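## Task

Pull the blue block marked 2 (the one just below the topmost block) out of the tower and lay it flat on the table, roughly two block widths or more away from the tower. The remainder of the tower must stay in place, with the top block flat and centred on it. When finished, both blocks must be supported by what lies beneath them and not by either gripper.

## Robot and tools

Robot: two arms, left_arm and right_arm, face each other across a table. Each has six joints and a parallel two-finger gripper. In the scene frame, +z is up, the table top is at z = +0.020 m, and the origin sits roughly between the arms. left_arm is mounted on the +y side at about (-0.034, +0.466, +0.039) m; right_arm is at about (-0.022, -0.458, +0.039) m. Arm names do not match image left and right. A gripper's fingers point along its own +x axis and close along its own y axis. Its reported end_effector_position is the point between the fingers, 3 to 4 cm behind the tips. Only the outer 1.5 cm of each finger face is flat.

Command layout. Every motion row has 14 numbers in [-1, 1]: dx, dy, dz, rx, ry, rz, opening for left_arm, then the same seven for right_arm. Both arms are always included. dx to rz are offsets, not poses. They are measured from that arm's Hand target as it stood when the action or move began, along the scene frame's axes. Rotation is taken about the Hand target's position, and rx, ry, rz form one rotation vector. Scale: 1.0 equals 0.6 m of translation or 180 degrees of rotation, so 0.05 is 3 cm. Repeating an offset moves the arm again. Sending six zeros re-asks for the current Hand target. Opening is absolute, not an offset: +1 is fully open (0.080 m) and -1 is fully closed. Empty fingers touch at about -0.78. A 0 in the opening slot commands half open. To leave a gripper unchanged, repeat its current command. Closing fully takes at least about 0.6 s.

Tools:
- execute_actions(actions, cameras). actions is a list of actions. Each action is a list of up to 15 rows of 14 numbers. Each row is one 1/30 s control step, and each action lasts 0.5 s. If an action has fewer rows, its last row is held for the remaining steps. Every row counts from the pose at that action's start. An empty list returns state and images.
- move(target, speed, blend, opening_speed, grip_force, blocking, cameras). The arms follow straight paths.
  - target is one 14-number row, or a list of up to 15 rows. Every row is an offset from the same starting Hand targets.
  - speed is in m/s, from 0.002 to 4.3, default 0.25. Turning is capped at twice that value in rad/s. Give one number, or one per target.
  - blend, in metres, rounds corners between list targets. 0 stops at each target.
  - opening_speed is in units of the -1..1 scale per second, at least 0.2.
  - grip_force is in newtons per finger pad, 8 to 34. Give one number, or one per arm. It persists once set.
  - blocking=false returns after about 0.5 s while motion continues.
  - A move lasts at most 10 s and does not avoid obstacles. Its result adds a move: line, such as done, off_target, moving, held, blocked or fault, plus any limits such as paced or held.
- wait(seconds), from 0 to 10: lets time pass while the arms hold their commands.
- stop(): brakes a running move.
- zoom_image(camera, region). region is [x0, y0, x1, y1] in pixels, at most 504 wide and 504 high, taken from the latest image of cam_high, cam_low, cam_left_wrist or cam_right_wrist. All images are 672x504.
- read_manual(section): returns licence text only.
- finished_scene(scene): ends scene 1 or 2. This is permanent, so only call it once the blocks rest stably.

Results list the following:
- Per arm: end_effector_position (m), end_effector_quat_wxyz, and velocities, all in the scene frame.
- Hand target: the commanded pose that later offsets start from.
- Tool commands.
- grip_measured: the finger opening, on the command scale.
- Joint positions, with the gripper's opening in metres last.
- Joint torques and external torque estimates.
- A 7x7 Wrist depth grid in mm.
- Step readings for action calls.
- Any MOTOR HOT or fault lines.

The gripper often stops short of or below its target, or tilts, because of friction and load, especially at long reach. Check its position after each move and correct with a further offset. Each step, the commanded orientation is limited to 32 degrees away from the measured orientation. Reported positions can be off by a few centimetres.

Gripping: note grip_measured when the fingers first touch the block. Then command about 0.08 below that reading for a firm hold, or less below it for a gentler one.

Avoid:
- Dropping blocks, releasing blocks that are still moving, and knocking the tower.
- Any block leaving the table.
- Fast or hard contact with the table or other fixed things.
- Any contact between the two arms, grippers or wrist cameras, including closing one gripper on the other's fingers.
- Pressing toward targets beyond a contact. Torque limits cause a 10 s stop; wrist joints fault at about 5.2 to 5.6 N m.
- Large single-step jumps, which can trip an over-speed fault.
- Long stretched-out holds, which overheat motors.
- Paths close to an arm's own base.
- Straining a wrist camera cable.

Slow, smooth, short motions are preferred.

Each tool is called after "Request:" as a command line: name --argument value for each argument, lists and objects as JSON in quotes; but a table of rows of numbers goes row by row, as --pt "numbers of a row", without its own name.

## Session

Request:
execute_actions --actions '[]'

Scene clock: 0.00 s.
left_arm: end_effector_position=(-0.2299, +0.2114, +0.1359) grip_measured=+1.000 end_effector_quat_wxyz=(+0.118, +0.106, -0.400, -0.903) | right_arm: end_effector_position=(-0.0960, -0.1888, +0.3147) grip_measured=+1.000 end_effector_quat_wxyz=(+0.569, -0.315, +0.226, +0.725)
Joint positions: left_arm=[-0.25 1.76 0.273 1.305 1.012 1.004 0.08] | right_arm=[0.296 1.071 1.222 -0.949 0.051 0.009 0.08]
Joint velocities: within noise
Joint torques (N m): no reading
External joint torques (N m): no reading
Heat: left arm: hottest wrist pitch 30 °C (+0.0 °C/min); right arm: hottest wrist yaw 30 °C (+0.0 °C/min).
Wrist depth (mm): cam_left_wrist=[1572 1491 1472 - 1418 1436 1345 / 1749 1736 1582 1650 1540 1510 1463 / - 1846 1832 1861 1749 1582 1376 / 2115 - 2058 2096 1891 239 192 / 1615 - - 2326 271 211 171 / - 82 2194 308 237 195 - / - - 365 264 205 176 -] | cam_right_wrist=[1786 1745 582 553 553 577 598 / 1579 1579 509 512 518 524 530 / 1442 478 466 477 473 477 479 / 1350 421 424 423 430 437 437 / 400 397 396 395 397 407 401 / - - 363 368 371 102 - / - 78 338 342 344 343 -]
Hand target: left_arm -0.2299, +0.2114, +0.1360; -0.118, -0.106, +0.400, +0.903 | right_arm -0.0960, -0.1887, +0.3174; +0.570, -0.311, +0.224, +0.727
Tool commands: left_gripper/opening=+1.0 right_gripper/opening=+1.0

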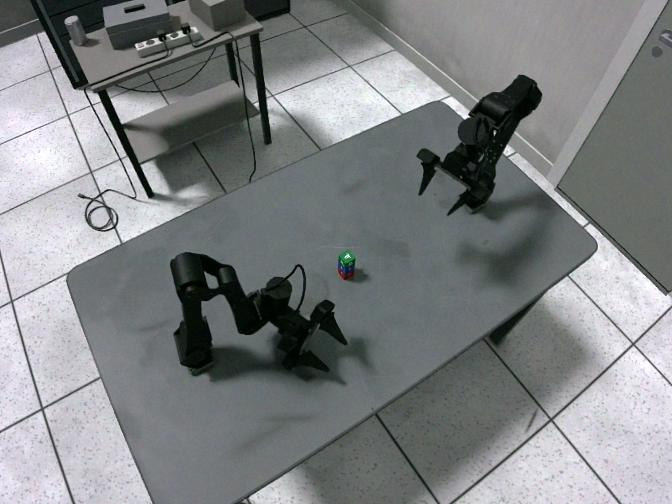

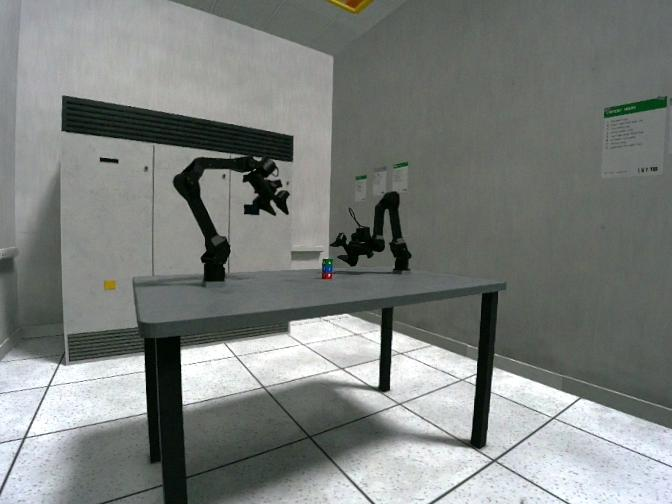

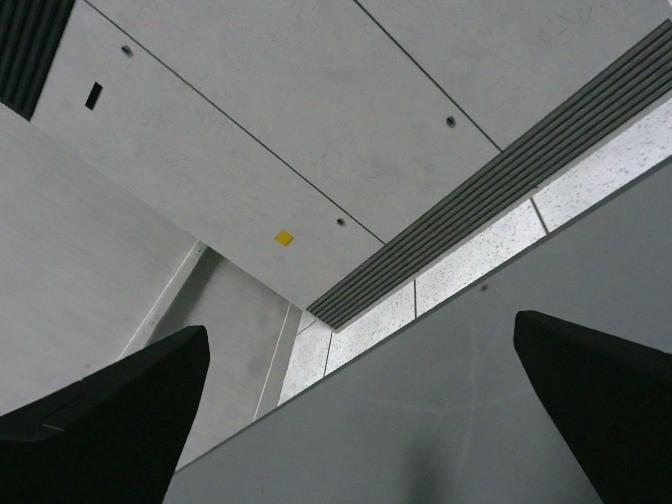

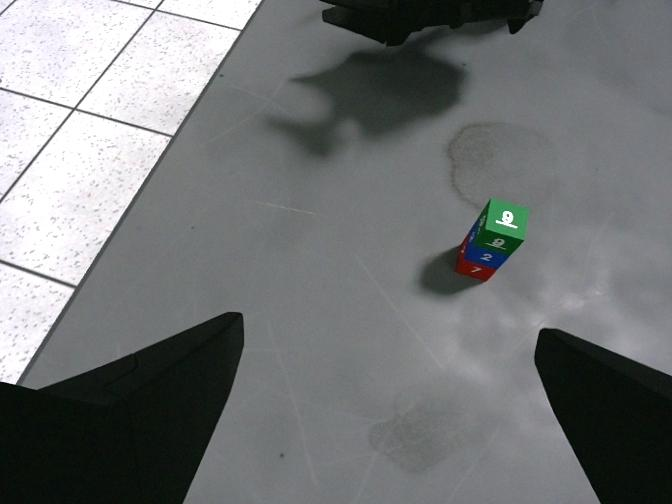

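Request:
zoom_image --camera "cam_right_wrist" --region '[400, 170, 580, 310]'

Request:
zoom_image --camera "cam_high" --region '[290, 220, 410, 310]'

Request:
zoom_image --camera "cam_low" --region '[270, 230, 390, 320]'

Scaled by 2.800.

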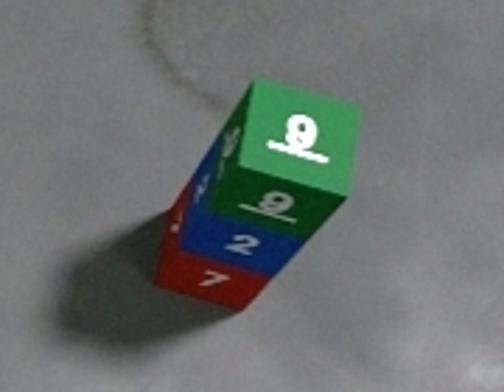

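Scaled by 4.200.

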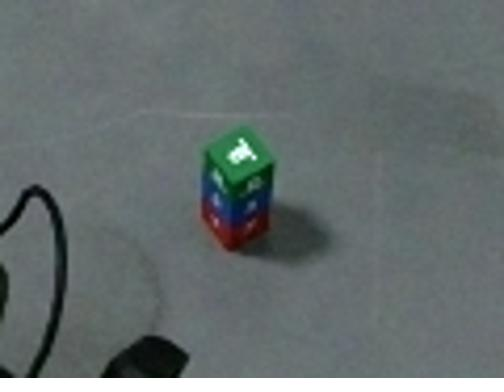

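Scaled by 4.200.

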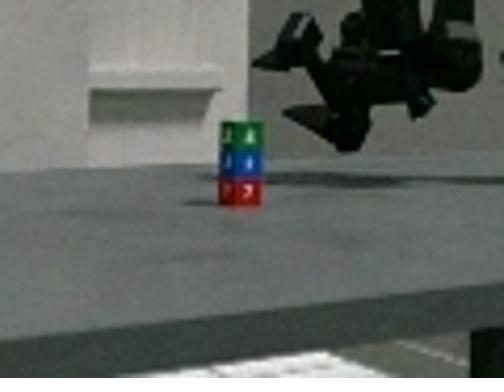

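Request:
move --target '[0, 0, 0, 0, 0, 0, 1, 0.1142, 0.2395, -0.2023, -0.0833, -0.0014, -0.0807, 1]' --speed 0.3 --cameras '["cam_right_wrist", "cam_low"]'

Scene clock: 189.60 s.
left_arm: end_effector_position=(-0.2299, +0.2114, +0.1359) grip_measured=+1.000 end_effector_quat_wxyz=(+0.118, +0.106, -0.400, -0.903) | right_arm: end_effector_position=(-0.0284, -0.0481, +0.1936) grip_measured=+1.000 end_effector_quat_wxyz=(+0.608, -0.357, +0.354, +0.614)
Joint positions: left_arm=[-0.25 1.76 0.273 1.305 1.012 1.004 0.08] | right_arm=[0.017 1.687 1.361 -0.728 0.003 0.006 0.08]
Joint torques (N m): left_arm=[-0.07 -5.13 3.33 1.41 0.11 -0.07] | right_arm=[0.12 -5.82 8.51 0.86 0.18 0.16]
External joint torques (N m): left_arm=[-0.08 -0.44 0.09 0 0 -0.04] | right_arm=[0.12 1.1 2.41 -0.2 0.17 0.16]
Heat: left arm: hottest wrist pitch 37 °C (+1.0 °C/min); right arm: hottest elbow 34 °C (+1.0 °C/min).
Wrist depth (mm): cam_left_wrist=[1561 1520 1530 1385 1393 1393 1329 / 1891 1723 1650 1593 1582 1501 1445 / - 2040 1891 1736 1736 1673 1376 / - 2475 2134 2005 1876 239 191 / - 2077 2614 2280 267 210 171 / - 82 2326 306 236 196 - / - - 369 264 205 176 -] | cam_right_wrist=[292 292 291 290 289 288 287 / 283 282 279 279 280 276 276 / 272 272 271 270 269 267 267 / 264 262 261 259 257 258 258 / 255 255 253 253 251 251 250 / - - 244 244 243 239 - / - 78 236 237 234 235 -]
Hand target: left_arm -0.2299, +0.2114, +0.1360; -0.118, -0.106, +0.400, +0.903 | right_arm -0.0275, -0.0450, +0.1960; +0.612, -0.354, +0.353, +0.613
Off the commanded pose: left_arm 0.000 m, 0 deg | right_arm 0.004 m, 1 deg.
move: done
camera_calibration:
cam_right_wrist: T_world_to_cam=[[0.997866, 0.0503508, -0.0415714, 0.0535654], [0.0406989, -0.977493, -0.207006, 0.0289151], [-0.0510587, 0.204872, -0.977456, 0.279711], [0, 0, 0, 1]] pos_world=[-0.0403462, -0.0317376, 0.281617]
Images, in order (width x height): cam_low 672x504, cam_right_wrist 672x504.

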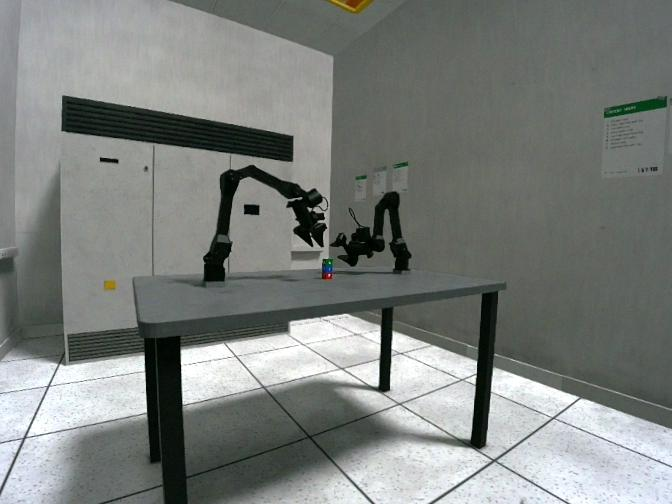

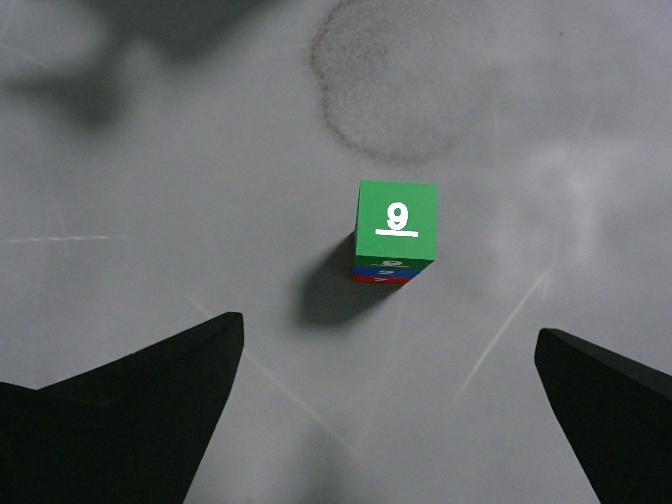

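Request:
zoom_image --camera "cam_right_wrist" --region '[330, 170, 460, 300]'

Scaled by 3.877.

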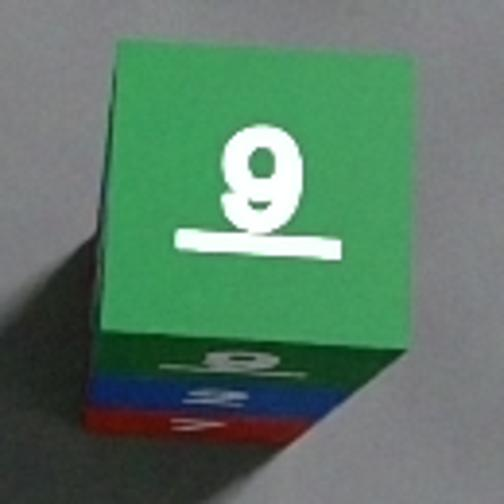

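Request:
move --target '[0, 0, 0, 0, 0, 0, 1, 0.0102, 0.061, -0.0735, 0, 0.0056, -0.0089, 1]' --speed 0.2 --cameras '["cam_right_wrist"]'

Request:
zoom_image --camera "cam_right_wrist" --region '[200, 150, 600, 450]'

Scene clock: 300.93 s.
left_arm: end_effector_position=(-0.2299, +0.2114, +0.1359) grip_measured=+1.000 end_effector_quat_wxyz=(+0.118, +0.106, -0.400, -0.903) | right_arm: end_effector_position=(-0.0215, -0.0124, +0.1496) grip_measured=+1.000 end_effector_quat_wxyz=(+0.616, -0.350, +0.363, +0.605)
Joint positions: left_arm=[-0.25 1.76 0.273 1.305 1.012 1.004 0.08] | right_arm=[0 1.848 1.381 -0.589 0.003 0.024 0.08]
Joint torques (N m): left_arm=[-0.07 -5.14 3.34 1.41 0.11 -0.07] | right_arm=[0.04 -6.73 8.36 1.08 -0.19 0.17]
External joint torques (N m): left_arm=[-0.1 -0.42 0.05 -0.01 0.01 -0.03] | right_arm=[0.07 1.38 2.28 0.01 -0.2 0.17]
Heat: left arm: hottest wrist pitch 37 °C (+0.0 °C/min); right arm: hottest elbow 37 °C (+1.0 °C/min).
Wrist depth (mm): cam_left_wrist=[1551 - 1463 1436 1491 1360 1314 / 1736 - - - 1501 1540 1454 / 1938 1907 1955 1817 - 1615 1418 / 2058 2501 2134 2058 1955 239 192 / 2398 2280 3276 2350 269 211 171 / - 82 2077 311 237 195 - / - - 365 265 205 176 -] | cam_right_wrist=[241 241 239 238 236 235 233 / 233 232 230 229 227 226 225 / 225 224 222 222 220 219 218 / 217 217 215 212 213 211 210 / 210 210 210 123 203 205 204 / - - 200 201 200 102 - / - 78 194 194 194 192 -]
Hand target: left_arm -0.2299, +0.2114, +0.1360; -0.118, -0.106, +0.400, +0.903 | right_arm -0.0213, -0.0084, +0.1519; +0.618, -0.343, +0.363, +0.607
Off the commanded pose: left_arm 0.000 m, 0 deg | right_arm 0.005 m, 1 deg.
move: done
camera_calibration:
cam_right_wrist: T_world_to_cam=[[0.998569, 0.0185989, -0.0501474, 0.0438848], [0.00797573, -0.978889, -0.204237, 0.0532767], [-0.0528873, 0.203545, -0.977636, 0.22977], [0, 0, 0, 1]] pos_world=[-0.032095, 0.00456708, 0.237714]
Images, in order (width x height): cam_right_wrist 672x504.

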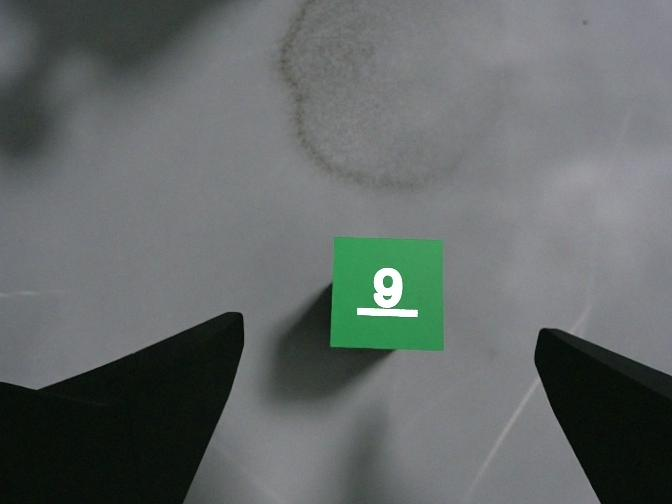

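Scaled by 1.260.

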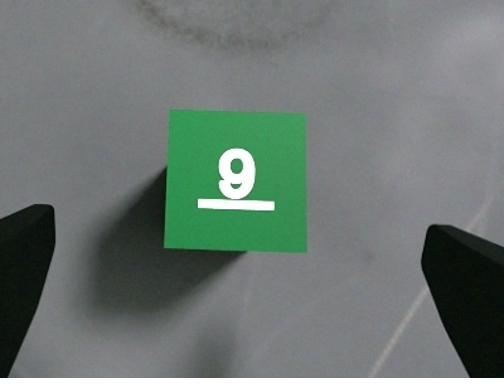

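Request:
move --pt "0 0 0 0 0 0 1 0.0007 0.0253 -0.0375 0 0.0045 0 0.2" --pt "0 0 0 0 0 0 1 0.0007 0.0253 -0.0375 0 0.0045 0 -0.5" --speed 0.12 --opening_speed 0.7 --grip_force 12 --cameras '["cam_right_wrist", "cam_low"]'

Request:
zoom_image --camera "cam_low" --region '[270, 210, 390, 300]'

Scene clock: 403.63 s.
left_arm: end_effector_position=(-0.2299, +0.2114, +0.1359) grip_measured=+1.000 end_effector_quat_wxyz=(+0.118, +0.106, -0.400, -0.903) | right_arm: end_effector_position=(-0.0214, +0.0028, +0.1281) grip_measured=-0.060 end_effector_quat_wxyz=(+0.614, -0.345, +0.367, +0.608)
Joint positions: left_arm=[-0.25 1.76 0.273 1.305 1.012 1.004 0.08] | right_arm=[-0.005 1.924 1.393 -0.523 -0.012 0.026 0.032]
Joint torques (N m): left_arm=[-0.06 -5.14 3.32 1.41 0.11 -0.07] | right_arm=[-0.2 -6.96 8.27 1.09 -0.21 0.17]
External joint torques (N m): left_arm=[-0.07 -0.37 0.04 -0.02 0 -0.03] | right_arm=[-0.1 1.42 2.37 0.03 -0.22 0.17]
Heat: left arm: hottest wrist pitch 38 °C (+0.0 °C/min); right arm: hottest shoulder 39 °C (+2.0 °C/min).
Wrist depth (mm): cam_left_wrist=[1520 1472 1491 1410 1401 1368 1307 / 1615 - 1638 1491 1561 1501 1463 / - 1891 1832 1789 1776 1615 1401 / 2215 - - 2096 1861 239 192 / - - - 2215 272 211 172 / - 82 398 307 236 195 - / - - 370 266 205 176 -] | cam_right_wrist=[219 216 215 214 210 209 206 / 210 210 207 205 203 202 199 / 203 202 200 198 197 194 193 / 196 195 193 192 190 188 187 / 189 188 187 99 100 183 180 / - 185 - 97 96 - 176 / - - - 174 172 - -]
Hand target: left_arm -0.2299, +0.2114, +0.1360; -0.118, -0.106, +0.400, +0.903 | right_arm -0.0209, +0.0068, +0.1295; +0.615, -0.339, +0.367, +0.610
Off the commanded pose: left_arm 0.000 m, 0 deg | right_arm 0.004 m, 1 deg.
grip_force (N): 12, 12
move: done
camera_calibration:
cam_right_wrist: T_world_to_cam=[[0.99776, 0.0190681, -0.064116, 0.0443041], [0.00544607, -0.978484, -0.20625, 0.0639269], [-0.0666693, 0.205439, -0.976396, 0.205132], [0, 0, 0, 1]] pos_world=[-0.030877, 0.0195645, 0.216316]
Images, in order (width x height): cam_low 672x504, cam_right_wrist 672x504.

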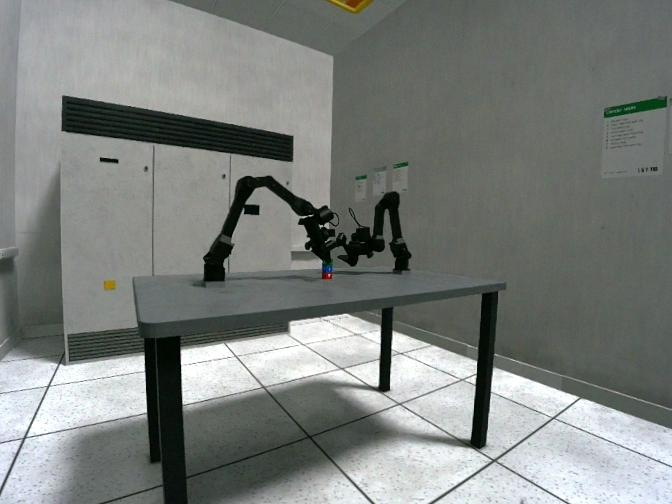

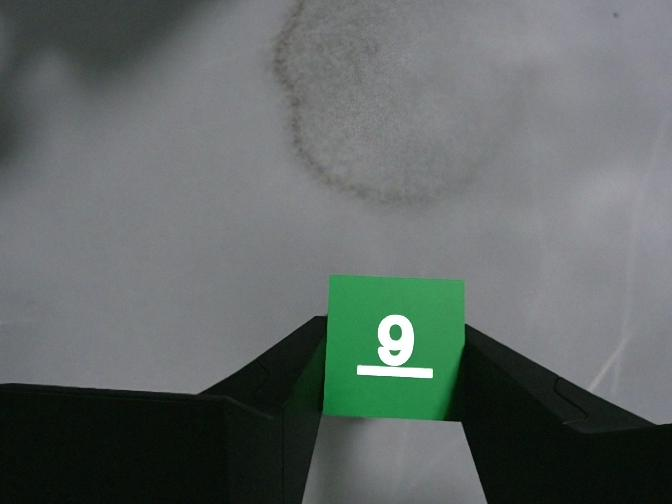

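Scaled by 4.200.

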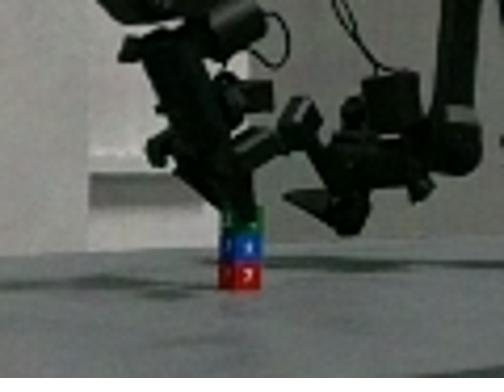

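Request:
move --pt "0 0 0 0 0 0 1 0 0 0.05 0 0 0 -0.5" --pt "0 0 0 0 0 0 1 -0.1167 -0.0333 0.0417 0 0 0 -0.5" --pt "0 0 0 0 0 0 1 -0.175 -0.05 -0.0917 0 0 0 -0.5" --pt "0 0 0 0 0 0 1 -0.175 -0.05 -0.1042 0 0 0 -0.5" --speed '[0.12, 0.2, 0.2, 0.04]' --blend '[0.012, 0.03, 0.006, 0]' --cameras '["cam_right_wrist", "cam_low"]'

Request:
zoom_image --camera "cam_low" --region '[260, 210, 380, 300]'

Scene clock: 472.17 s.
left_arm: end_effector_position=(-0.2299, +0.2114, +0.1359) grip_measured=+1.000 end_effector_quat_wxyz=(+0.118, +0.106, -0.400, -0.903) | right_arm: end_effector_position=(-0.1273, -0.0223, +0.0713) grip_measured=-0.060 end_effector_quat_wxyz=(+0.613, -0.337, +0.365, +0.614)
Joint positions: left_arm=[-0.25 1.76 0.273 1.305 1.012 1.004 0.08] | right_arm=[0.277 1.966 1.2 -0.285 0.118 0.273 0.032]
Joint torques (N m): left_arm=[-0.07 -5.14 3.32 1.42 0.11 -0.07] | right_arm=[-0.05 -6.79 5.66 1.12 0.28 0.17]
External joint torques (N m): left_arm=[-0.06 -0.41 0.1 0 0 -0.03] | right_arm=[-0.05 1.54 0.11 0.03 0.21 0.17]
Heat: left arm: hottest wrist pitch 39 °C (+1.0 °C/min); right arm: hottest shoulder 39 °C (+1.0 °C/min).
Wrist depth (mm): cam_left_wrist=[1638 1710 1615 1376 1472 1337 1337 / 1698 2077 1615 1551 1615 1427 1401 / 2280 1876 1846 1832 - 1673 1393 / 2303 3323 2194 1955 1907 239 193 / - 2058 2674 2215 270 211 171 / - 82 2326 310 237 195 - / - - 366 266 204 176 -] | cam_right_wrist=[156 155 153 151 150 147 146 / 151 149 147 146 144 141 140 / - 143 142 141 138 137 135 / 139 138 136 134 133 132 130 / 134 132 131 100 99 128 126 / - - - 97 97 - 123 / - - - 121 120 - -]
Hand target: left_arm -0.2299, +0.2114, +0.1360; -0.118, -0.106, +0.400, +0.903 | right_arm -0.1260, -0.0233, +0.0668; +0.615, -0.339, +0.368, +0.610
Off the commanded pose: left_arm 0.000 m, 0 deg | right_arm 0.005 m, 1 deg.
grip_force (N): 12, 12
move: done; blend cut to 0.0038 m at target 3
camera_calibration:
cam_right_wrist: T_world_to_cam=[[0.996852, 0.0233331, -0.0757736, 0.147509], [0.0060284, -0.975254, -0.221004, 0.0294562], [-0.0790553, 0.219852, -0.972325, 0.146193], [0, 0, 0, 1]] pos_world=[-0.135665, -0.00685532, 0.159834]
Images, in order (width x height): cam_low 672x504, cam_right_wrist 672x504.

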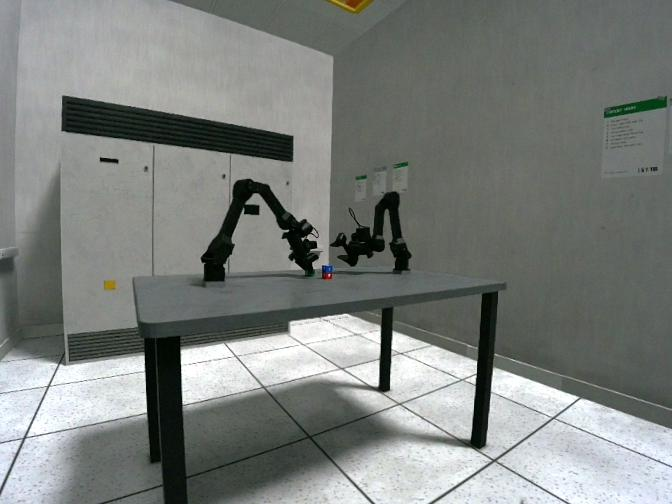

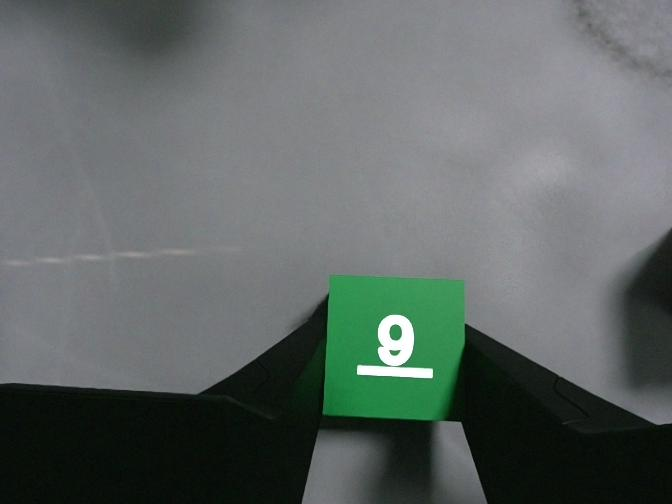

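Scaled by 4.200.

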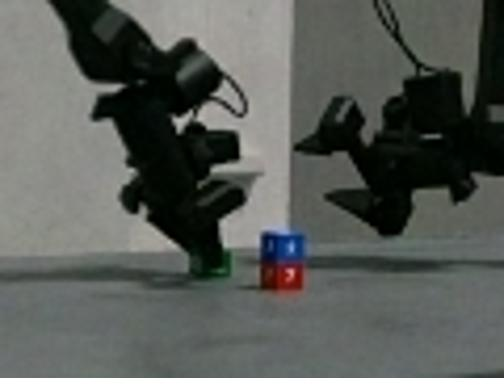

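Request:
move --target '[0, 0, 0, 0, 0, 0, 1, 0, 0, -0.0092, -0.0056, -0.0039, 0, -0.5]' --speed 0.05 --cameras '["cam_right_wrist"]'

Scene clock: 537.80 s.
left_arm: end_effector_position=(-0.2299, +0.2114, +0.1359) grip_measured=+1.000 end_effector_quat_wxyz=(+0.118, +0.106, -0.400, -0.903) | right_arm: end_effector_position=(-0.1267, -0.0226, +0.0686) grip_measured=-0.060 end_effector_quat_wxyz=(+0.614, -0.341, +0.365, +0.611)
Joint positions: left_arm=[-0.25 1.76 0.273 1.305 1.012 1.004 0.08] | right_arm=[0.278 1.974 1.204 -0.291 0.125 0.273 0.032]
Joint torques (N m): left_arm=[-0.07 -5.14 3.33 1.41 0.11 -0.07] | right_arm=[0.13 -5.75 6.65 0.6 0.31 0.12]
External joint torques (N m): left_arm=[-0.08 -0.43 0.12 0 0 -0.03] | right_arm=[0.16 2.61 1.17 -0.46 0.23 0.12]
Heat: left arm: hottest wrist pitch 39 °C (+0.0 °C/min); right arm: hottest shoulder 40 °C (+1.0 °C/min).
Wrist depth (mm): cam_left_wrist=[1593 1491 1491 1463 1199 1385 1251 / 1723 1736 1861 1615 1582 1463 1427 / 1922 1891 1971 1762 1736 1661 223 / 2134 2528 2023 2005 1922 239 192 / - - 2614 2215 271 211 172 / - 82 2350 309 237 194 - / - - 362 265 204 176 -] | cam_right_wrist=[153 152 150 149 148 145 144 / 147 145 144 143 142 140 139 / 143 140 140 138 136 134 134 / 137 136 134 132 130 130 129 / 132 130 130 100 100 127 125 / - - - 97 96 - 122 / - - - 120 120 - -]
Hand target: left_arm -0.2299, +0.2114, +0.1360; -0.118, -0.106, +0.400, +0.903 | right_arm -0.1259, -0.0233, +0.0613; +0.614, -0.348, +0.369, +0.604
Off the commanded pose: left_arm 0.000 m, 0 deg | right_arm 0.007 m, 1 deg.
grip_force (N): 12, 12
move: done
camera_calibration:
cam_right_wrist: T_world_to_cam=[[0.99747, 0.0207273, -0.0680071, 0.146242], [0.00574194, -0.97692, -0.213529, 0.0280125], [-0.0708634, 0.212598, -0.974567, 0.14478], [0, 0, 0, 1]] pos_world=[-0.135773, -0.00644526, 0.157025]
Images, in order (width x height): cam_right_wrist 672x504.

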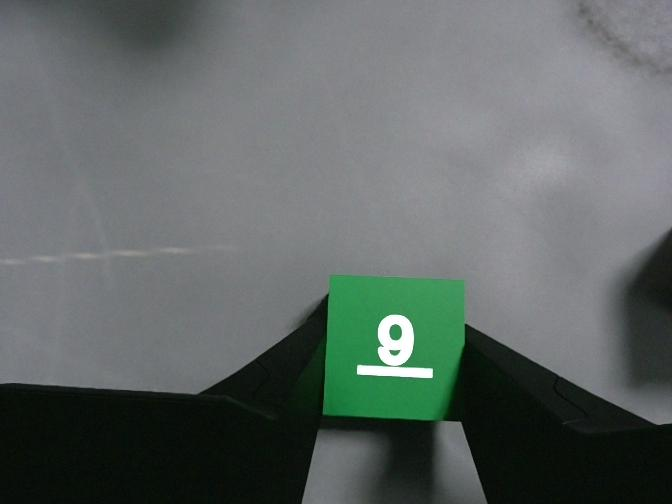

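Request:
move --target '[0, 0, 0, 0, 0, 0, 1, 0, 0, -0.0075, 0, 0, 0, -0.5]' --speed 0.06 --cameras '["cam_right_wrist", "cam_low"]'

Request:
zoom_image --camera "cam_low" --region '[290, 250, 350, 295]'

Scene clock: 558.07 s.
left_arm: end_effector_position=(-0.2299, +0.2114, +0.1359) grip_measured=+1.000 end_effector_quat_wxyz=(+0.118, +0.106, -0.400, -0.903) | right_arm: end_effector_position=(-0.1267, -0.0209, +0.0681) grip_measured=-0.060 end_effector_quat_wxyz=(+0.616, -0.339, +0.363, +0.611)
Joint positions: left_arm=[-0.25 1.76 0.273 1.305 1.012 1.004 0.08] | right_arm=[0.278 1.978 1.204 -0.281 0.128 0.273 0.032]
Joint torques (N m): left_arm=[-0.07 -5.14 3.33 1.41 0.11 -0.07] | right_arm=[0.13 -5.34 5.72 0.97 0.21 0.12]
External joint torques (N m): left_arm=[-0.06 -0.43 0.13 -0.01 -0.01 -0.04] | right_arm=[0.19 3.02 0.2 -0.11 0.12 0.12]
Heat: left arm: hottest wrist pitch 39 °C (+0.0 °C/min); right arm: hottest shoulder 40 °C (+0.0 °C/min).
Wrist depth (mm): cam_left_wrist=[1427 1561 1322 1445 1445 1410 1299 / 1832 1698 1661 1551 1501 1482 1401 / - 1846 1723 1776 1789 1698 1376 / 1988 - 2096 1971 1955 239 192 / 1861 2174 - 2258 270 211 171 / - 82 2058 308 237 195 - / - - 362 264 205 175 -] | cam_right_wrist=[154 153 151 150 148 147 145 / 148 146 145 144 143 140 140 / 142 141 140 139 137 137 134 / 137 136 134 133 131 131 130 / 132 129 130 99 99 127 125 / - - - 97 97 - 122 / - - - 120 119 - -]
Hand target: left_arm -0.2299, +0.2114, +0.1360; -0.118, -0.106, +0.400, +0.903 | right_arm -0.1258, -0.0233, +0.0568; +0.614, -0.348, +0.369, +0.604
Off the commanded pose: left_arm 0.000 m, 0 deg | right_arm 0.012 m, 1 deg.
grip_force (N): 12, 12
move: off_target (right_arm)
camera_calibration:
cam_right_wrist: T_world_to_cam=[[0.997554, 0.0196928, -0.0670753, 0.146152], [0.00444549, -0.97543, -0.220265, 0.029882], [-0.0697649, 0.219428, -0.973131, 0.144121], [0, 0, 0, 1]] pos_world=[-0.135872, -0.00535448, 0.156634]
Images, in order (width x height): cam_low 672x504, cam_right_wrist 672x504.

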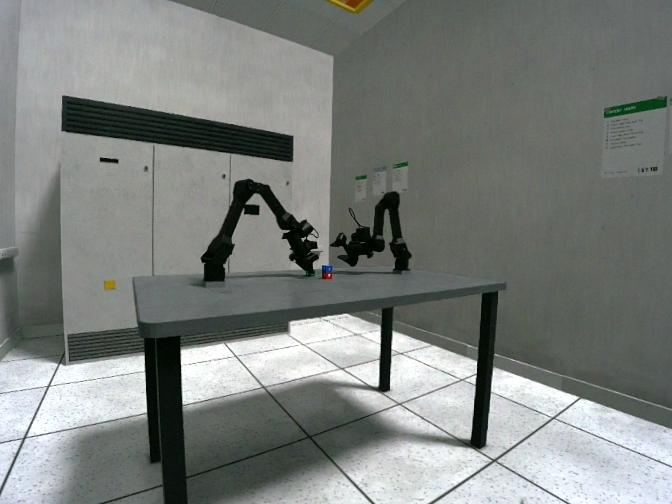

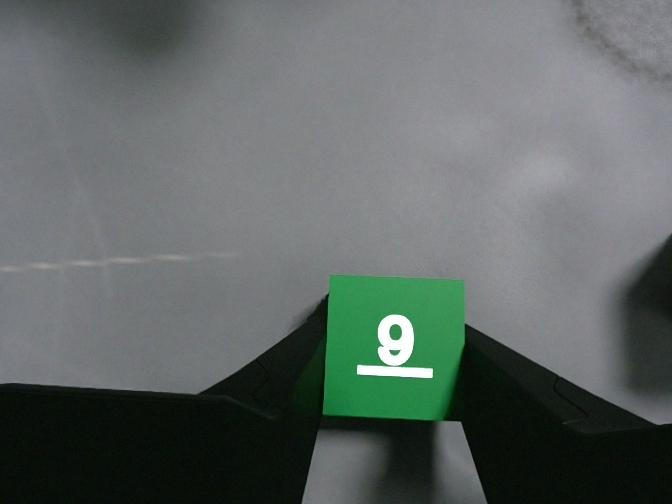

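Scaled by 8.400.

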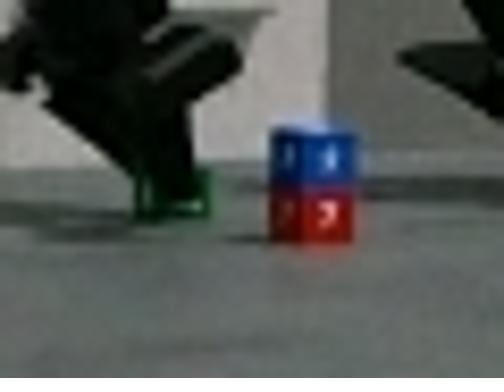

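Request:
move --pt "0 0 0 0 0 0 1 0 0 0.0167 0 0 0 -0.5" --pt "0 0 0 0 0 0 1 0 0 0.0167 0 0 0 0.3" --pt "0 0 0 0 0 0 1 0 0 0.1417 0 0 0 0.3" --pt "0 0 0 0 0 0 1 0.1748 0.0338 0.1337 0.0056 0.0039 0 0.3" --speed '[0.06, 0.1, 0.15, 0.22]' --blend '[0, 0, 0.02, 0]' --opening_speed 1.5 --cameras '["cam_right_wrist", "cam_low", "cam_high"]'

Request:
zoom_image --camera "cam_right_wrist" --region '[200, 150, 600, 450]'

Scene clock: 602.40 s.
left_arm: end_effector_position=(-0.2299, +0.2114, +0.1359) grip_measured=+1.000 end_effector_quat_wxyz=(+0.118, +0.106, -0.400, -0.903) | right_arm: end_effector_position=(-0.0200, -0.0072, +0.1354) grip_measured=+0.297 end_effector_quat_wxyz=(+0.616, -0.341, +0.371, +0.605)
Joint positions: left_arm=[-0.25 1.76 0.273 1.305 1.012 1.004 0.08] | right_arm=[-0.008 1.88 1.364 -0.539 -0.012 0.036 0.048]
Joint torques (N m): left_arm=[-0.07 -5.14 3.31 1.42 0.11 -0.07] | right_arm=[0.11 -6.69 8.39 1.09 -0.19 -0.19]
External joint torques (N m): left_arm=[-0.08 -0.43 0.09 0.01 0.01 -0.03] | right_arm=[0.13 1.58 2.34 0 -0.19 -0.19]
Heat: left arm: hottest wrist pitch 39 °C (+0.0 °C/min); right arm: hottest shoulder 39 °C (-1.0 °C/min).
Wrist depth (mm): cam_left_wrist=[1510 - 1491 1445 1385 1393 1329 / 1846 1789 1650 1604 1520 1530 1427 / 2556 1861 1861 1789 1698 1710 222 / 2737 2705 2058 2058 1938 239 191 / - - 2058 2154 272 210 171 / - 82 2350 306 237 194 - / - - 369 265 205 176 -] | cam_right_wrist=[229 226 223 221 220 217 215 / 221 217 216 212 212 209 207 / 212 211 208 207 204 202 200 / 206 204 201 200 198 196 193 / 199 199 197 196 188 190 188 / - - - 187 185 90 183 / - - 180 182 180 - -]
Hand target: left_arm -0.2299, +0.2114, +0.1360; -0.118, -0.106, +0.400, +0.903 | right_arm -0.0210, -0.0030, +0.1370; +0.615, -0.339, +0.368, +0.610
Off the commanded pose: left_arm 0.000 m, 0 deg | right_arm 0.005 m, 1 deg.
grip_force (N): 12, 12
move: done
camera_calibration:
cam_right_wrist: T_world_to_cam=[[0.99756, 0.00714991, -0.0694435, 0.0441436], [-0.00725888, -0.978726, -0.205044, 0.0551999], [-0.0694322, 0.205048, -0.976286, 0.214312], [0, 0, 0, 1]] pos_world=[-0.028755, 0.00976572, 0.223614]
Images, in order (width x height): cam_high 672x504, cam_low 672x504, cam_right_wrist 672x504.

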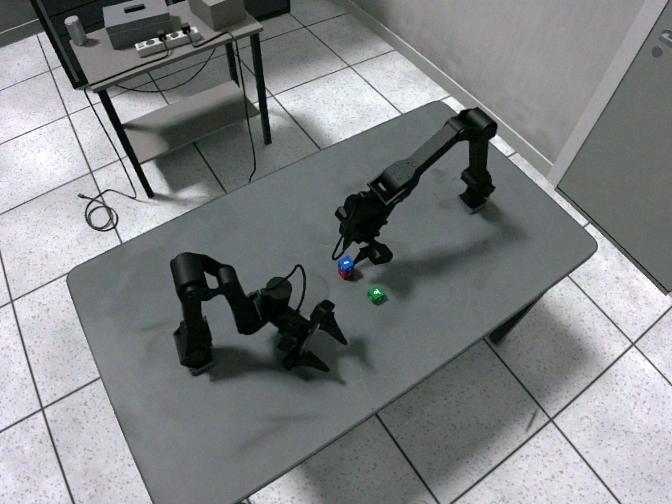

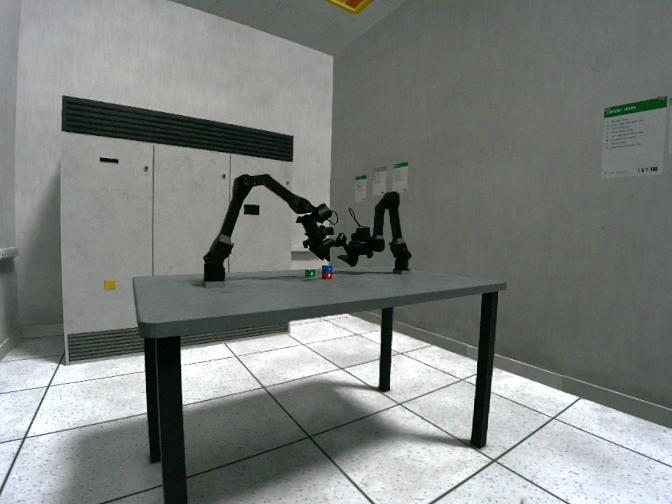

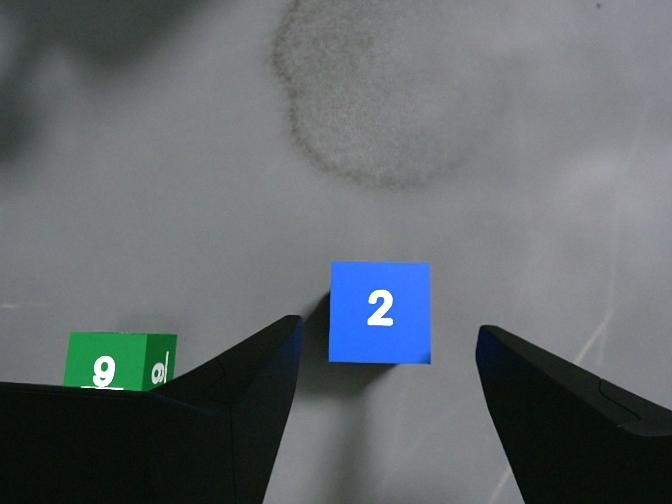

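Scaled by 1.260.

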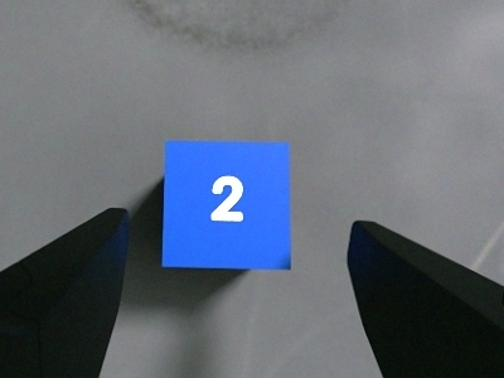

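Request:
move --pt "0 0 0 0 0 0 1 -0.002 0.0167 -0.0598 0 0 0.0056 0.3" --pt "0 0 0 0 0 0 1 -0.002 0.0167 -0.0598 0 0 0.0056 -0.5" --pt "0 0 0 0 0 0 1 -0.002 0.0167 -0.0015 0 0 0.0056 -0.5" --pt "0 0 0 0 0 0 1 0.1313 -0.0167 -0.0067 0 0 0.0056 -0.5" --pt "0 0 0 0 0 0 1 0.2063 -0.0333 -0.0998 0 0 0.0056 -0.5" --pt "0 0 0 0 0 0 1 0.2063 -0.0333 -0.1115 0 0 0.0056 -0.5" --speed '[0.12, 0.12, 0.12, 0.22, 0.22, 0.04]' --blend '[0, 0, 0.012, 0.03, 0, 0]' --opening_speed 0.7 --cameras '["cam_right_wrist", "cam_low", "cam_high"]'

Request:
zoom_image --camera "cam_low" --region '[280, 240, 380, 315]'

Scene clock: 662.07 s.
left_arm: end_effector_position=(-0.2299, +0.2114, +0.1359) grip_measured=+1.000 end_effector_quat_wxyz=(+0.118, +0.106, -0.400, -0.903) | right_arm: end_effector_position=(+0.1048, -0.0216, +0.0760) grip_measured=-0.061 end_effector_quat_wxyz=(+0.615, -0.340, +0.361, +0.613)
Joint positions: left_arm=[-0.25 1.76 0.273 1.305 1.012 1.004 0.08] | right_arm=[-0.343 1.988 1.256 -0.334 -0.184 -0.273 0.032]
Joint torques (N m): left_arm=[-0.07 -5.13 3.33 1.41 0.11 -0.07] | right_arm=[0.17 -6.79 5.6 1.06 -0.32 -0.17]
External joint torques (N m): left_arm=[-0.08 -0.38 0.06 -0.01 0.01 -0.03] | right_arm=[0.16 1.75 0 -0.01 -0.21 -0.17]
Heat: left arm: hottest wrist pitch 40 °C (+1.0 °C/min); right arm: hottest shoulder 39 °C (+0.0 °C/min).
Wrist depth (mm): cam_left_wrist=[1561 1463 1472 1410 1491 1352 1329 / 1762 1686 1673 1593 1540 1520 1418 / - 1938 1803 - 1749 1604 1445 / - - 2058 2096 1846 238 192 / 1861 - - 2374 270 211 171 / - 82 2326 308 237 195 - / - - 368 266 204 176 -] | cam_right_wrist=[162 160 159 157 155 153 152 / 154 154 152 151 148 147 145 / 150 147 147 145 142 141 139 / 142 143 140 139 138 137 135 / 138 138 136 105 105 132 130 / - - - - - - 127 / - - - 125 124 - -]
Hand target: left_arm -0.2299, +0.2114, +0.1360; -0.118, -0.106, +0.400, +0.903 | right_arm +0.1028, -0.0229, +0.0703; +0.610, -0.342, +0.364, +0.615
Off the commanded pose: left_arm 0.000 m, 0 deg | right_arm 0.006 m, 1 deg.
grip_force (N): 12, 12
move: done
camera_calibration:
cam_right_wrist: T_world_to_cam=[[0.997598, 0.0254752, -0.0644177, -0.0843311], [0.0104481, -0.974619, -0.223628, 0.029482], [-0.0684796, 0.222418, -0.972544, 0.167887], [0, 0, 0, 1]] pos_world=[0.0953173, -0.00645899, 0.164438]
Images, in order (width x height): cam_high 672x504, cam_low 672x504, cam_right_wrist 672x504.

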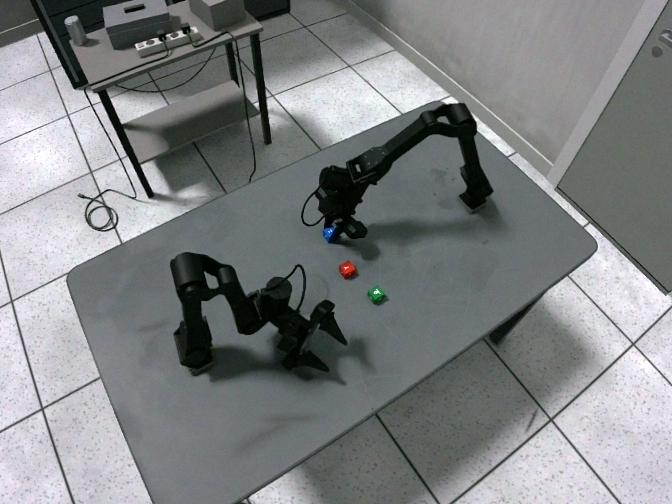

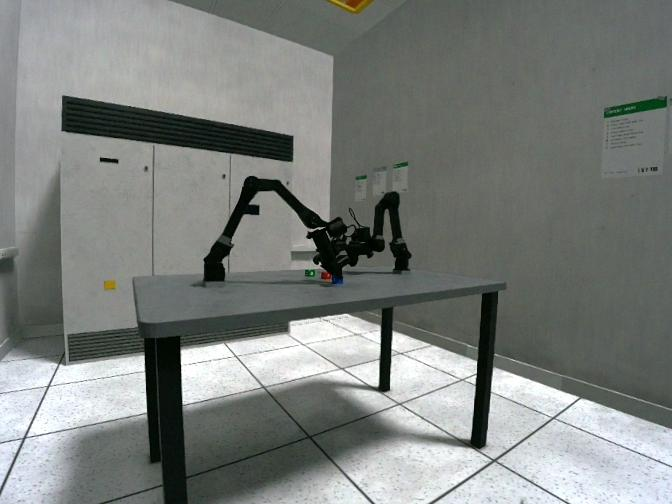

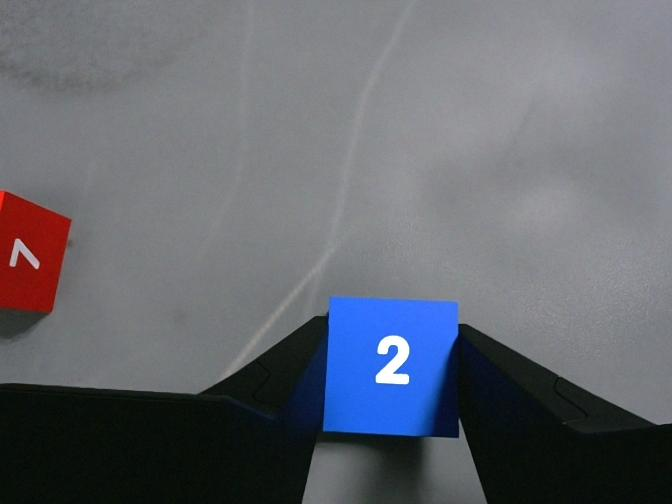

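Scaled by 5.040.

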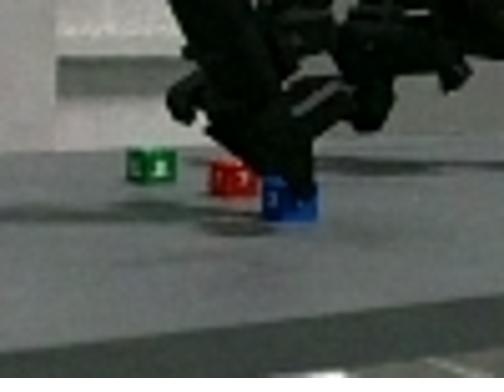

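Request:
zoom_image --camera "cam_right_wrist" --region '[0, 150, 160, 350]'

Request:
zoom_image --camera "cam_high" --region '[310, 220, 400, 310]'

Scaled by 2.520.

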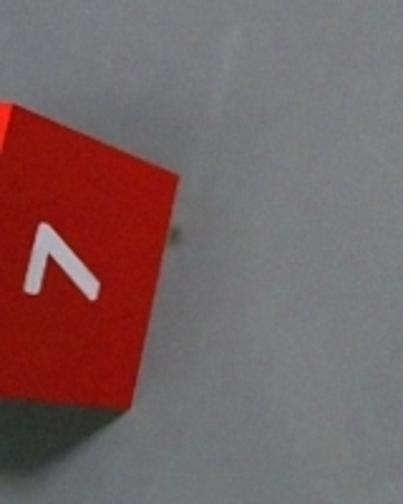

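Scaled by 5.600.

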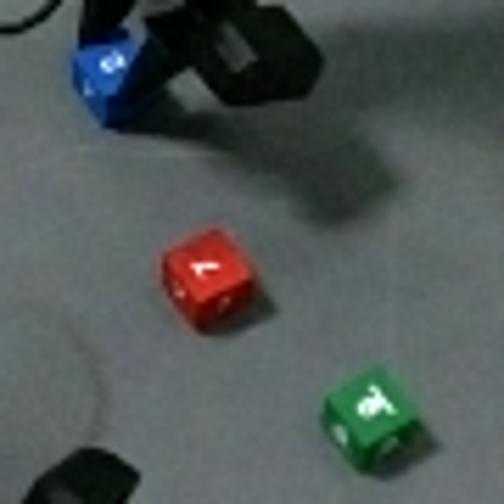

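Request:
move --pt "0 0 0 0 0 0 1 0 0 -0.0133 -0.0056 0 0 -0.5" --pt "0 0 0 0 0 0 1 0 0 -0.0033 -0.0056 0 0 -0.5" --pt "0 0 0 0 0 0 1 0 0 -0.0033 -0.0056 0 0 0.3" --pt "0 0 0 0 0 0 1 0 -0.0083 0.1 -0.0028 0 0 0.3" --pt "0 0 0 0 0 0 1 -0.3817 -0.01 0.0555 0 0 -0.002 0.3" --speed '[0.04, 0.06, 0.1, 0.15, 0.25]' --blend '[0, 0, 0, 0.03, 0]' --opening_speed 1.5 --cameras '["cam_right_wrist", "cam_low", "cam_high"]'

Request:
zoom_image --camera "cam_high" --region '[310, 220, 400, 310]'

Request:
zoom_image --camera "cam_right_wrist" --region '[200, 150, 600, 450]'

Scene clock: 726.03 s.
left_arm: end_effector_position=(-0.2299, +0.2114, +0.1359) grip_measured=+1.000 end_effector_quat_wxyz=(+0.118, +0.106, -0.400, -0.903) | right_arm: end_effector_position=(-0.1262, -0.0326, +0.1026) grip_measured=+0.297 end_effector_quat_wxyz=(+0.608, -0.344, +0.366, +0.615)
Joint positions: left_arm=[-0.25 1.76 0.273 1.305 1.012 1.004 0.08] | right_arm=[0.28 1.882 1.228 -0.409 0.114 0.265 0.048]
Joint torques (N m): left_arm=[-0.06 -5.13 3.34 1.42 0.11 -0.07] | right_arm=[-0.07 -6.45 8.03 0.84 0.27 0.17]
External joint torques (N m): left_arm=[-0.11 -0.45 0.11 0.02 0.01 -0.03] | right_arm=[-0.08 1.56 2.22 -0.24 0.21 0.17]
Heat: left arm: hottest wrist pitch 40 °C (+0.0 °C/min); right arm: hottest shoulder 42 °C (+2.0 °C/min).
Wrist depth (mm): cam_left_wrist=[1582 1491 1540 1410 1445 1345 1322 / 1955 1762 1604 1593 1551 1418 1427 / - 1776 1776 1749 1686 1638 1368 / 1922 2326 2398 2005 1876 239 192 / 2040 1698 2058 2303 271 210 171 / - 82 2614 308 237 195 - / - - 362 266 204 177 -] | cam_right_wrist=[192 191 187 186 184 181 179 / 185 183 180 178 177 174 173 / 178 176 174 173 170 168 168 / 171 170 169 167 165 163 160 / 165 164 164 160 133 158 156 / - - - 156 154 90 - / - - 150 151 150 - -]
Hand target: left_arm -0.2299, +0.2114, +0.1360; -0.118, -0.106, +0.400, +0.903 | right_arm -0.1263, -0.0290, +0.1035; +0.612, -0.341, +0.366, +0.613
Off the commanded pose: left_arm 0.000 m, 0 deg | right_arm 0.004 m, 1 deg.
grip_force (N): 12, 12
move: done
camera_calibration:
cam_right_wrist: T_world_to_cam=[[0.996793, 0.0337618, -0.0725485, 0.149146], [0.0179344, -0.977829, -0.208638, 0.0264768], [-0.077984, 0.206668, -0.975298, 0.178996], [0, 0, 0, 1]] pos_world=[-0.135184, -0.0161383, 0.190919]
Images, in order (width x height): cam_high 672x504, cam_low 672x504, cam_right_wrist 672x504.

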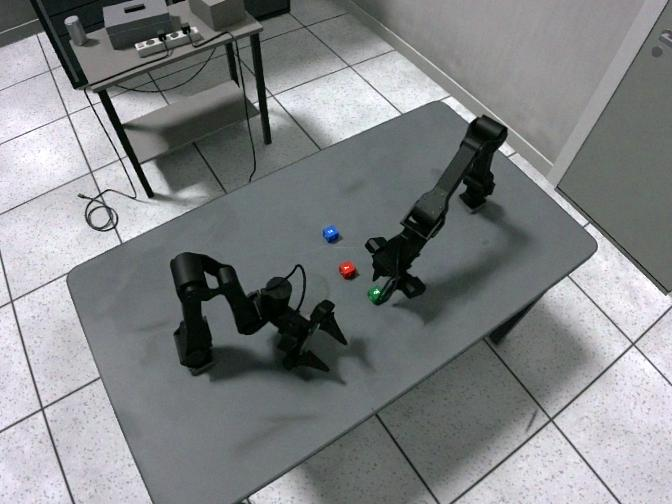

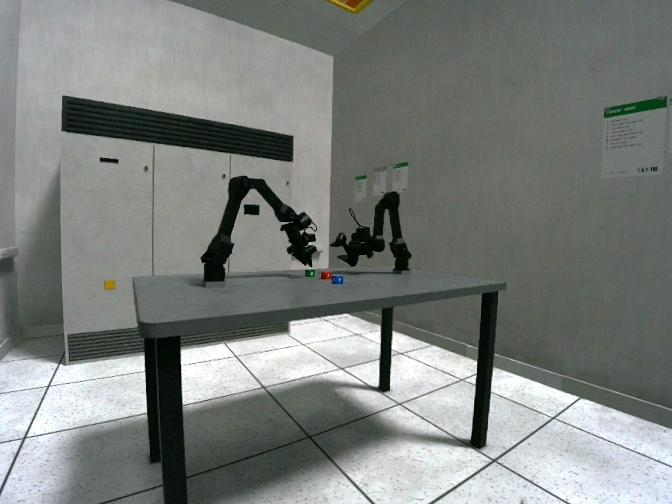

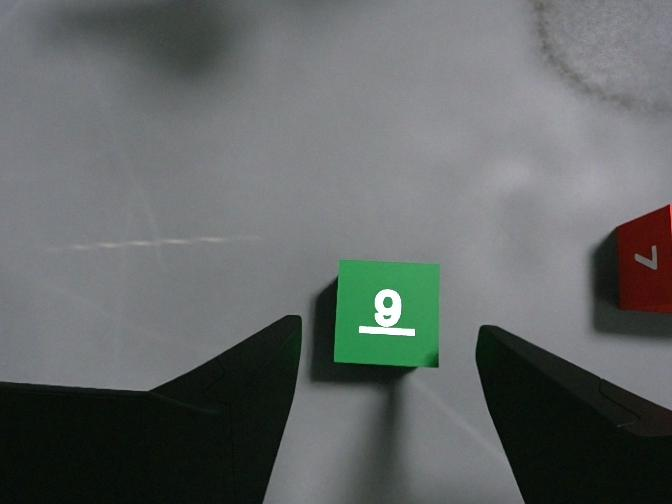

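Scaled by 5.600.

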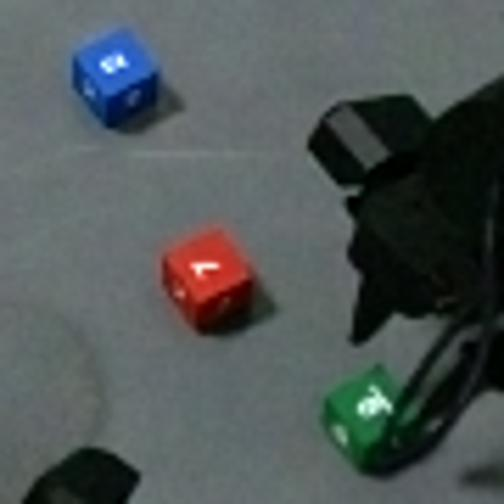

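Scaled by 1.260.

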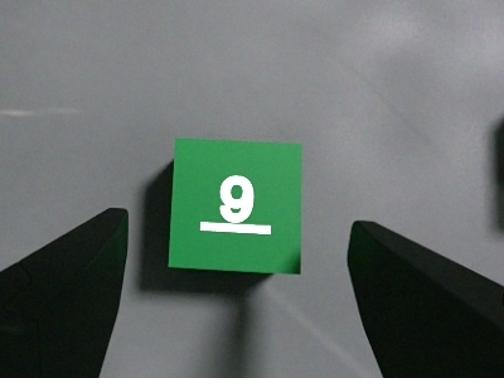

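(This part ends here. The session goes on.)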